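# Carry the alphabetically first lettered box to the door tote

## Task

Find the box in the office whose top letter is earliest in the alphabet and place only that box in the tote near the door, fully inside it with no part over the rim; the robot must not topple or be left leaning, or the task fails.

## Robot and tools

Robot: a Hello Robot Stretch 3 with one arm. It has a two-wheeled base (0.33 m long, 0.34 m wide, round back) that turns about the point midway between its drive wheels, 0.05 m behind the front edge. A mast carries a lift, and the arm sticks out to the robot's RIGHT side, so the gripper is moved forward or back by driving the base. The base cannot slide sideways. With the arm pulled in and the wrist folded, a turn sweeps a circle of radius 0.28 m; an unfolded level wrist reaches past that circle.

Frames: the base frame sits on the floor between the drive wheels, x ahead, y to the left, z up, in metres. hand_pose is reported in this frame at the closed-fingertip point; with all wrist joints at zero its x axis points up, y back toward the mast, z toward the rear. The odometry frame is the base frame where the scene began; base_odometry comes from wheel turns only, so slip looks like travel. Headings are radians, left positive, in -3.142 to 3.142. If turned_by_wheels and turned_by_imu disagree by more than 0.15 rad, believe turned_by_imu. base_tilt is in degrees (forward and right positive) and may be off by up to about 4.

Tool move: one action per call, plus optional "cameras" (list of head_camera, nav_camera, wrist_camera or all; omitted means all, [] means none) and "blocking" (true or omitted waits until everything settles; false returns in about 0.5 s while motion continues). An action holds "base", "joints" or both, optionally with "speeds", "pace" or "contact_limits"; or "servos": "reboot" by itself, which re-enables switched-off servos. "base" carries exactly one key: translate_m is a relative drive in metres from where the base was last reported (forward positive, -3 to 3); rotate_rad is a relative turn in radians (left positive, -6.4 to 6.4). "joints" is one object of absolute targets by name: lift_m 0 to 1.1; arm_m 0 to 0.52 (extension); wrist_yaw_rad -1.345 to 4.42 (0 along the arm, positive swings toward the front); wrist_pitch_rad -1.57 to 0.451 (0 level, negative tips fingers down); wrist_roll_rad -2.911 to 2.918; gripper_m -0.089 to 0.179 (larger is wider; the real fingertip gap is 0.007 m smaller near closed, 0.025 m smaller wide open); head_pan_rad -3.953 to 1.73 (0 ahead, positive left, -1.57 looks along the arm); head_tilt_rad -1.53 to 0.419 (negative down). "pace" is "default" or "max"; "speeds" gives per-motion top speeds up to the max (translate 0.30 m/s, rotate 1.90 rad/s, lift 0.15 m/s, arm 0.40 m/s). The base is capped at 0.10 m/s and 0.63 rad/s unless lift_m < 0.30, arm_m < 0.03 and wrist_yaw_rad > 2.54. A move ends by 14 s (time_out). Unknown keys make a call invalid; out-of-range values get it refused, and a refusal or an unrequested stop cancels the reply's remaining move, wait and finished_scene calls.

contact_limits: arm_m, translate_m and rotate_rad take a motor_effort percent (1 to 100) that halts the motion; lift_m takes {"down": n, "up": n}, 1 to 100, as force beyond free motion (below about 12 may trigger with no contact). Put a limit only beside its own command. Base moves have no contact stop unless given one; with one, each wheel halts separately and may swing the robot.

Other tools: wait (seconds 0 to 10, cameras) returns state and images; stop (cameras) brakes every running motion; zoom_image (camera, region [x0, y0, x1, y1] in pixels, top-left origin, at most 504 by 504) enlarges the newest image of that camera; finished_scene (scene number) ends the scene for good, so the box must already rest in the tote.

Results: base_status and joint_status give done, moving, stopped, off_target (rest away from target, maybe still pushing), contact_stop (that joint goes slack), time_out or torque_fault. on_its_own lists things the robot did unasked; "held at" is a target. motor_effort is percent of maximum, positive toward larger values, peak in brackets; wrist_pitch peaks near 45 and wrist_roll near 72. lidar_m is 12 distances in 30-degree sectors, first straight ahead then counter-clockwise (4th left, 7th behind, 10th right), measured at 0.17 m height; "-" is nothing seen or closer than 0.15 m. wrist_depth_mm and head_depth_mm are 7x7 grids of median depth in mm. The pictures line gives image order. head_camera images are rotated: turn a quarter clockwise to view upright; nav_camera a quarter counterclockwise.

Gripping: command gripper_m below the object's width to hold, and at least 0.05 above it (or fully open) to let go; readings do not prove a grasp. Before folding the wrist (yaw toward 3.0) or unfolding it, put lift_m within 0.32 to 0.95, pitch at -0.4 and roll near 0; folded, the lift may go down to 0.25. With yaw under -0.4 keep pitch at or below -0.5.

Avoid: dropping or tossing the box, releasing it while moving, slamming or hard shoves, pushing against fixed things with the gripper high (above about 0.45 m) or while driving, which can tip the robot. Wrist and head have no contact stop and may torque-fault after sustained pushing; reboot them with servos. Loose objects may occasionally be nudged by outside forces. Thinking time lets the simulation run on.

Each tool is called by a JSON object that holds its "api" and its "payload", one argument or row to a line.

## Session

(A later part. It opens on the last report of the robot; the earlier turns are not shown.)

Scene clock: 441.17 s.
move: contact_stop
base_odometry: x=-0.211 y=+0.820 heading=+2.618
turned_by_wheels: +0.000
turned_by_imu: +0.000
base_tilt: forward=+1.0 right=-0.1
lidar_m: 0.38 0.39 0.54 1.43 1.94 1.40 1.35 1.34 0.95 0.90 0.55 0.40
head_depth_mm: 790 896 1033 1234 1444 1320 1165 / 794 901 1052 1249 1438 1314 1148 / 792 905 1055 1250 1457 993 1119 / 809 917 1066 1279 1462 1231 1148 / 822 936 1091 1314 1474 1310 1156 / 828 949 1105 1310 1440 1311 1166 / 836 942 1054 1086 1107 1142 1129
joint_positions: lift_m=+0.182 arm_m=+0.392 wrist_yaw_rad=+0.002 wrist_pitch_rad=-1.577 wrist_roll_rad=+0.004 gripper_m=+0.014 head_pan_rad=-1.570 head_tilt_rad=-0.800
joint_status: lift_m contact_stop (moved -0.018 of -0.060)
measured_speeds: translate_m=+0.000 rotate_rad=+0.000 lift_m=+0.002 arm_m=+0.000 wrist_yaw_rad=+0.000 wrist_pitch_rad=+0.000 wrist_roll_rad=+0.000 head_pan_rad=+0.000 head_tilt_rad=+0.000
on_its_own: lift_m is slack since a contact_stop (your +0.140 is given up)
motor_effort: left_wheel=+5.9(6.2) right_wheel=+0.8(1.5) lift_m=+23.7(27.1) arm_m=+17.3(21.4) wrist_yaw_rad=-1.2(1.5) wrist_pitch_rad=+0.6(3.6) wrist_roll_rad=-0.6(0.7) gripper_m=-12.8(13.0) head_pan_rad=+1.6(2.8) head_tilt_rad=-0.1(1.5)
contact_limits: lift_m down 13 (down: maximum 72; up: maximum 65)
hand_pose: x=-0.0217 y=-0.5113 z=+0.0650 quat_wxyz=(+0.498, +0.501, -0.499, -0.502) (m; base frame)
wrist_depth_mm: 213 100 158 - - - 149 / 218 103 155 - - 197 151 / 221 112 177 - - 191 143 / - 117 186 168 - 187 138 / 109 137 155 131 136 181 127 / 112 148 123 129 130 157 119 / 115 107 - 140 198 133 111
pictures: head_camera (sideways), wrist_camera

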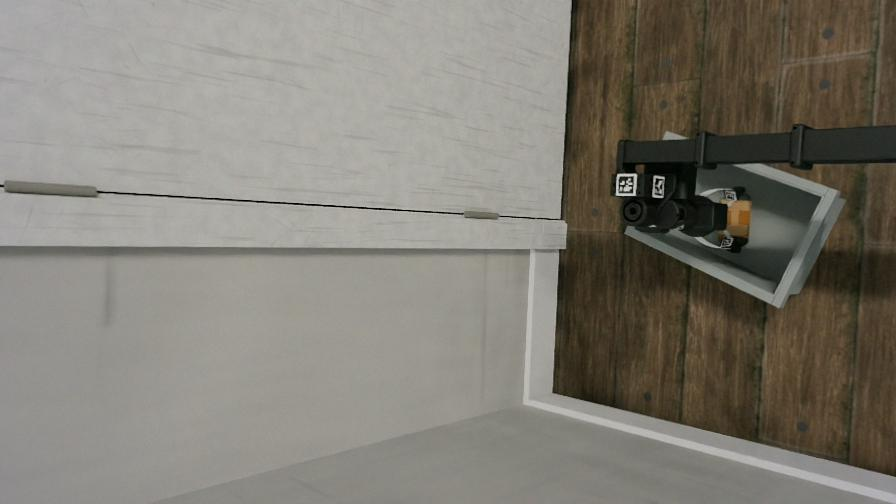

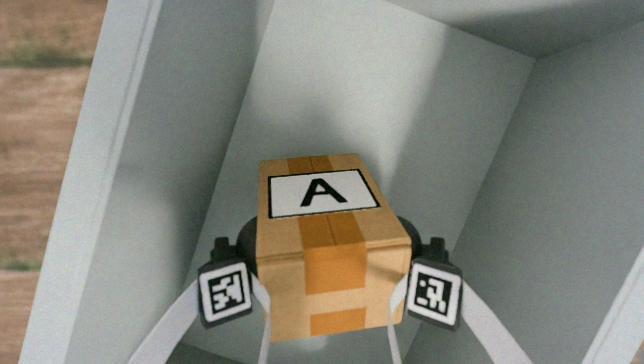

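Resting on the tote floor. Releasing.

{"api": "move", "payload": {
  "joints": {"gripper_m": 0.11},
  "cameras": ["head_camera", "wrist_camera"]
}}

{"api": "move", "payload": {
  "joints": {"lift_m": 0.5},
  "cameras": ["head_camera", "wrist_camera"]
}}

Scene clock: 445.07 s.
move: done
turned_by_wheels: +0.000
turned_by_imu: +0.001
joint_status: all done
on_its_own: lift_m is slack since a contact_stop (your +0.140 is given up)
motor_effort: left_wheel=+5.8(6.2) right_wheel=+0.6(1.3) lift_m=+25.6(25.9) arm_m=+5.2(9.9) wrist_yaw_rad=-0.5(1.2) wrist_pitch_rad=+0.0(1.1) wrist_roll_rad=-0.7(0.7) gripper_m=-0.1(86.2) head_pan_rad=+0.1(2.4) head_tilt_rad=+0.4(1.8)
contact_limits: lift_m down 13 (down: maximum 72; up: maximum 65)
pictures: head_camera (sideways), wrist_camera

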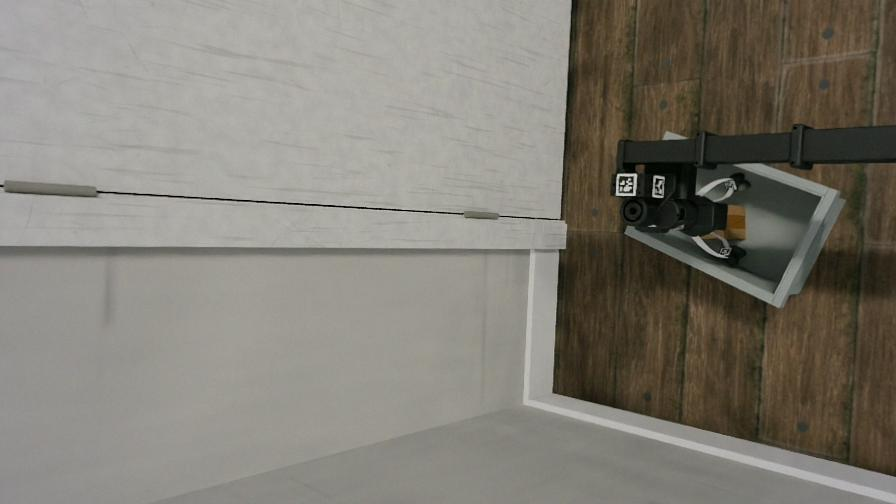

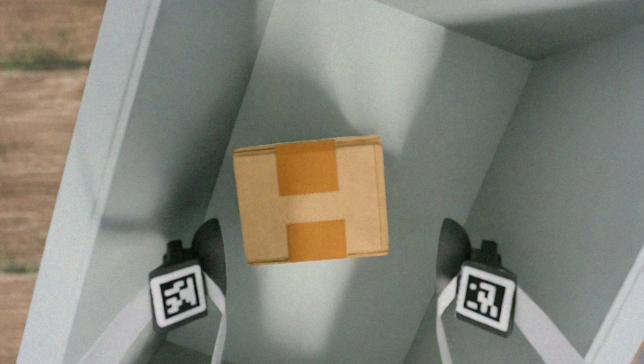

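Scene clock: 448.80 s.
move: done
base_odometry: x=-0.211 y=+0.820 heading=+2.618
turned_by_wheels: +0.000
turned_by_imu: +0.001
base_tilt: forward=+0.9 right=-0.2
lidar_m: 0.38 0.40 0.54 1.42 1.94 1.40 1.35 1.34 0.95 0.90 0.55 0.40
head_depth_mm: 791 896 1041 1235 1434 1317 1160 / 790 894 1046 1208 695 588 512 / 797 908 1045 1164 800 1266 1147 / 808 918 1068 1279 1453 1242 1139 / 826 936 1097 1303 1473 1326 1162 / 827 948 1100 1325 1449 1308 1166 / 830 943 1053 1081 1107 1148 1123
joint_positions: lift_m=+0.500 arm_m=+0.392 wrist_yaw_rad=+0.002 wrist_pitch_rad=-1.570 wrist_roll_rad=+0.004 gripper_m=+0.110 head_pan_rad=-1.570 head_tilt_rad=-0.800
joint_status: all done
motor_effort: left_wheel=+5.8(6.0) right_wheel=+0.6(1.5) lift_m=+29.5(32.7) arm_m=-6.8(6.8) wrist_yaw_rad=-0.5(1.3) wrist_pitch_rad=-0.2(0.6) wrist_roll_rad=-0.5(0.8) gripper_m=+0.3(1.1) head_pan_rad=-0.1(2.5) head_tilt_rad=-0.7(1.8)
hand_pose: x=-0.0217 y=-0.5131 z=+0.3825 quat_wxyz=(+0.500, +0.499, -0.500, -0.501) (m; base frame)
wrist_depth_mm: 504 509 507 509 505 500 491 / 436 517 513 450 509 510 513 / 445 537 527 439 517 515 515 / 452 539 532 - 535 533 524 / 462 548 434 - 547 541 535 / 477 123 560 568 552 127 545 / - 575 578 575 561 123 567
pictures: head_camera (sideways), wrist_camera

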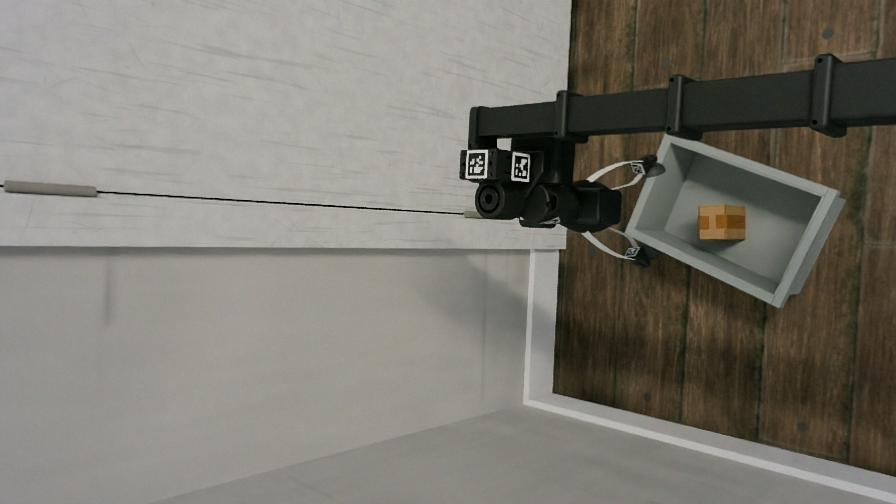

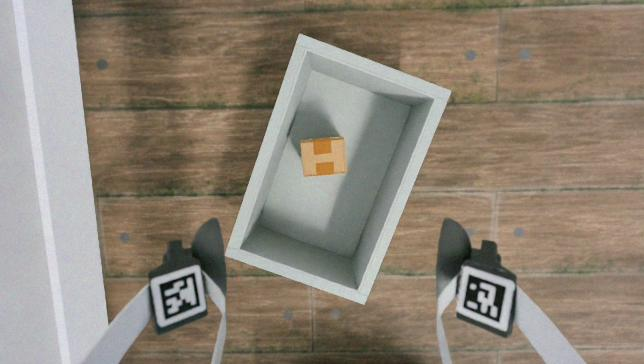

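{"api": "finished_scene", "payload": {
  "scene": 1
}}

The scene is finished: the task was done.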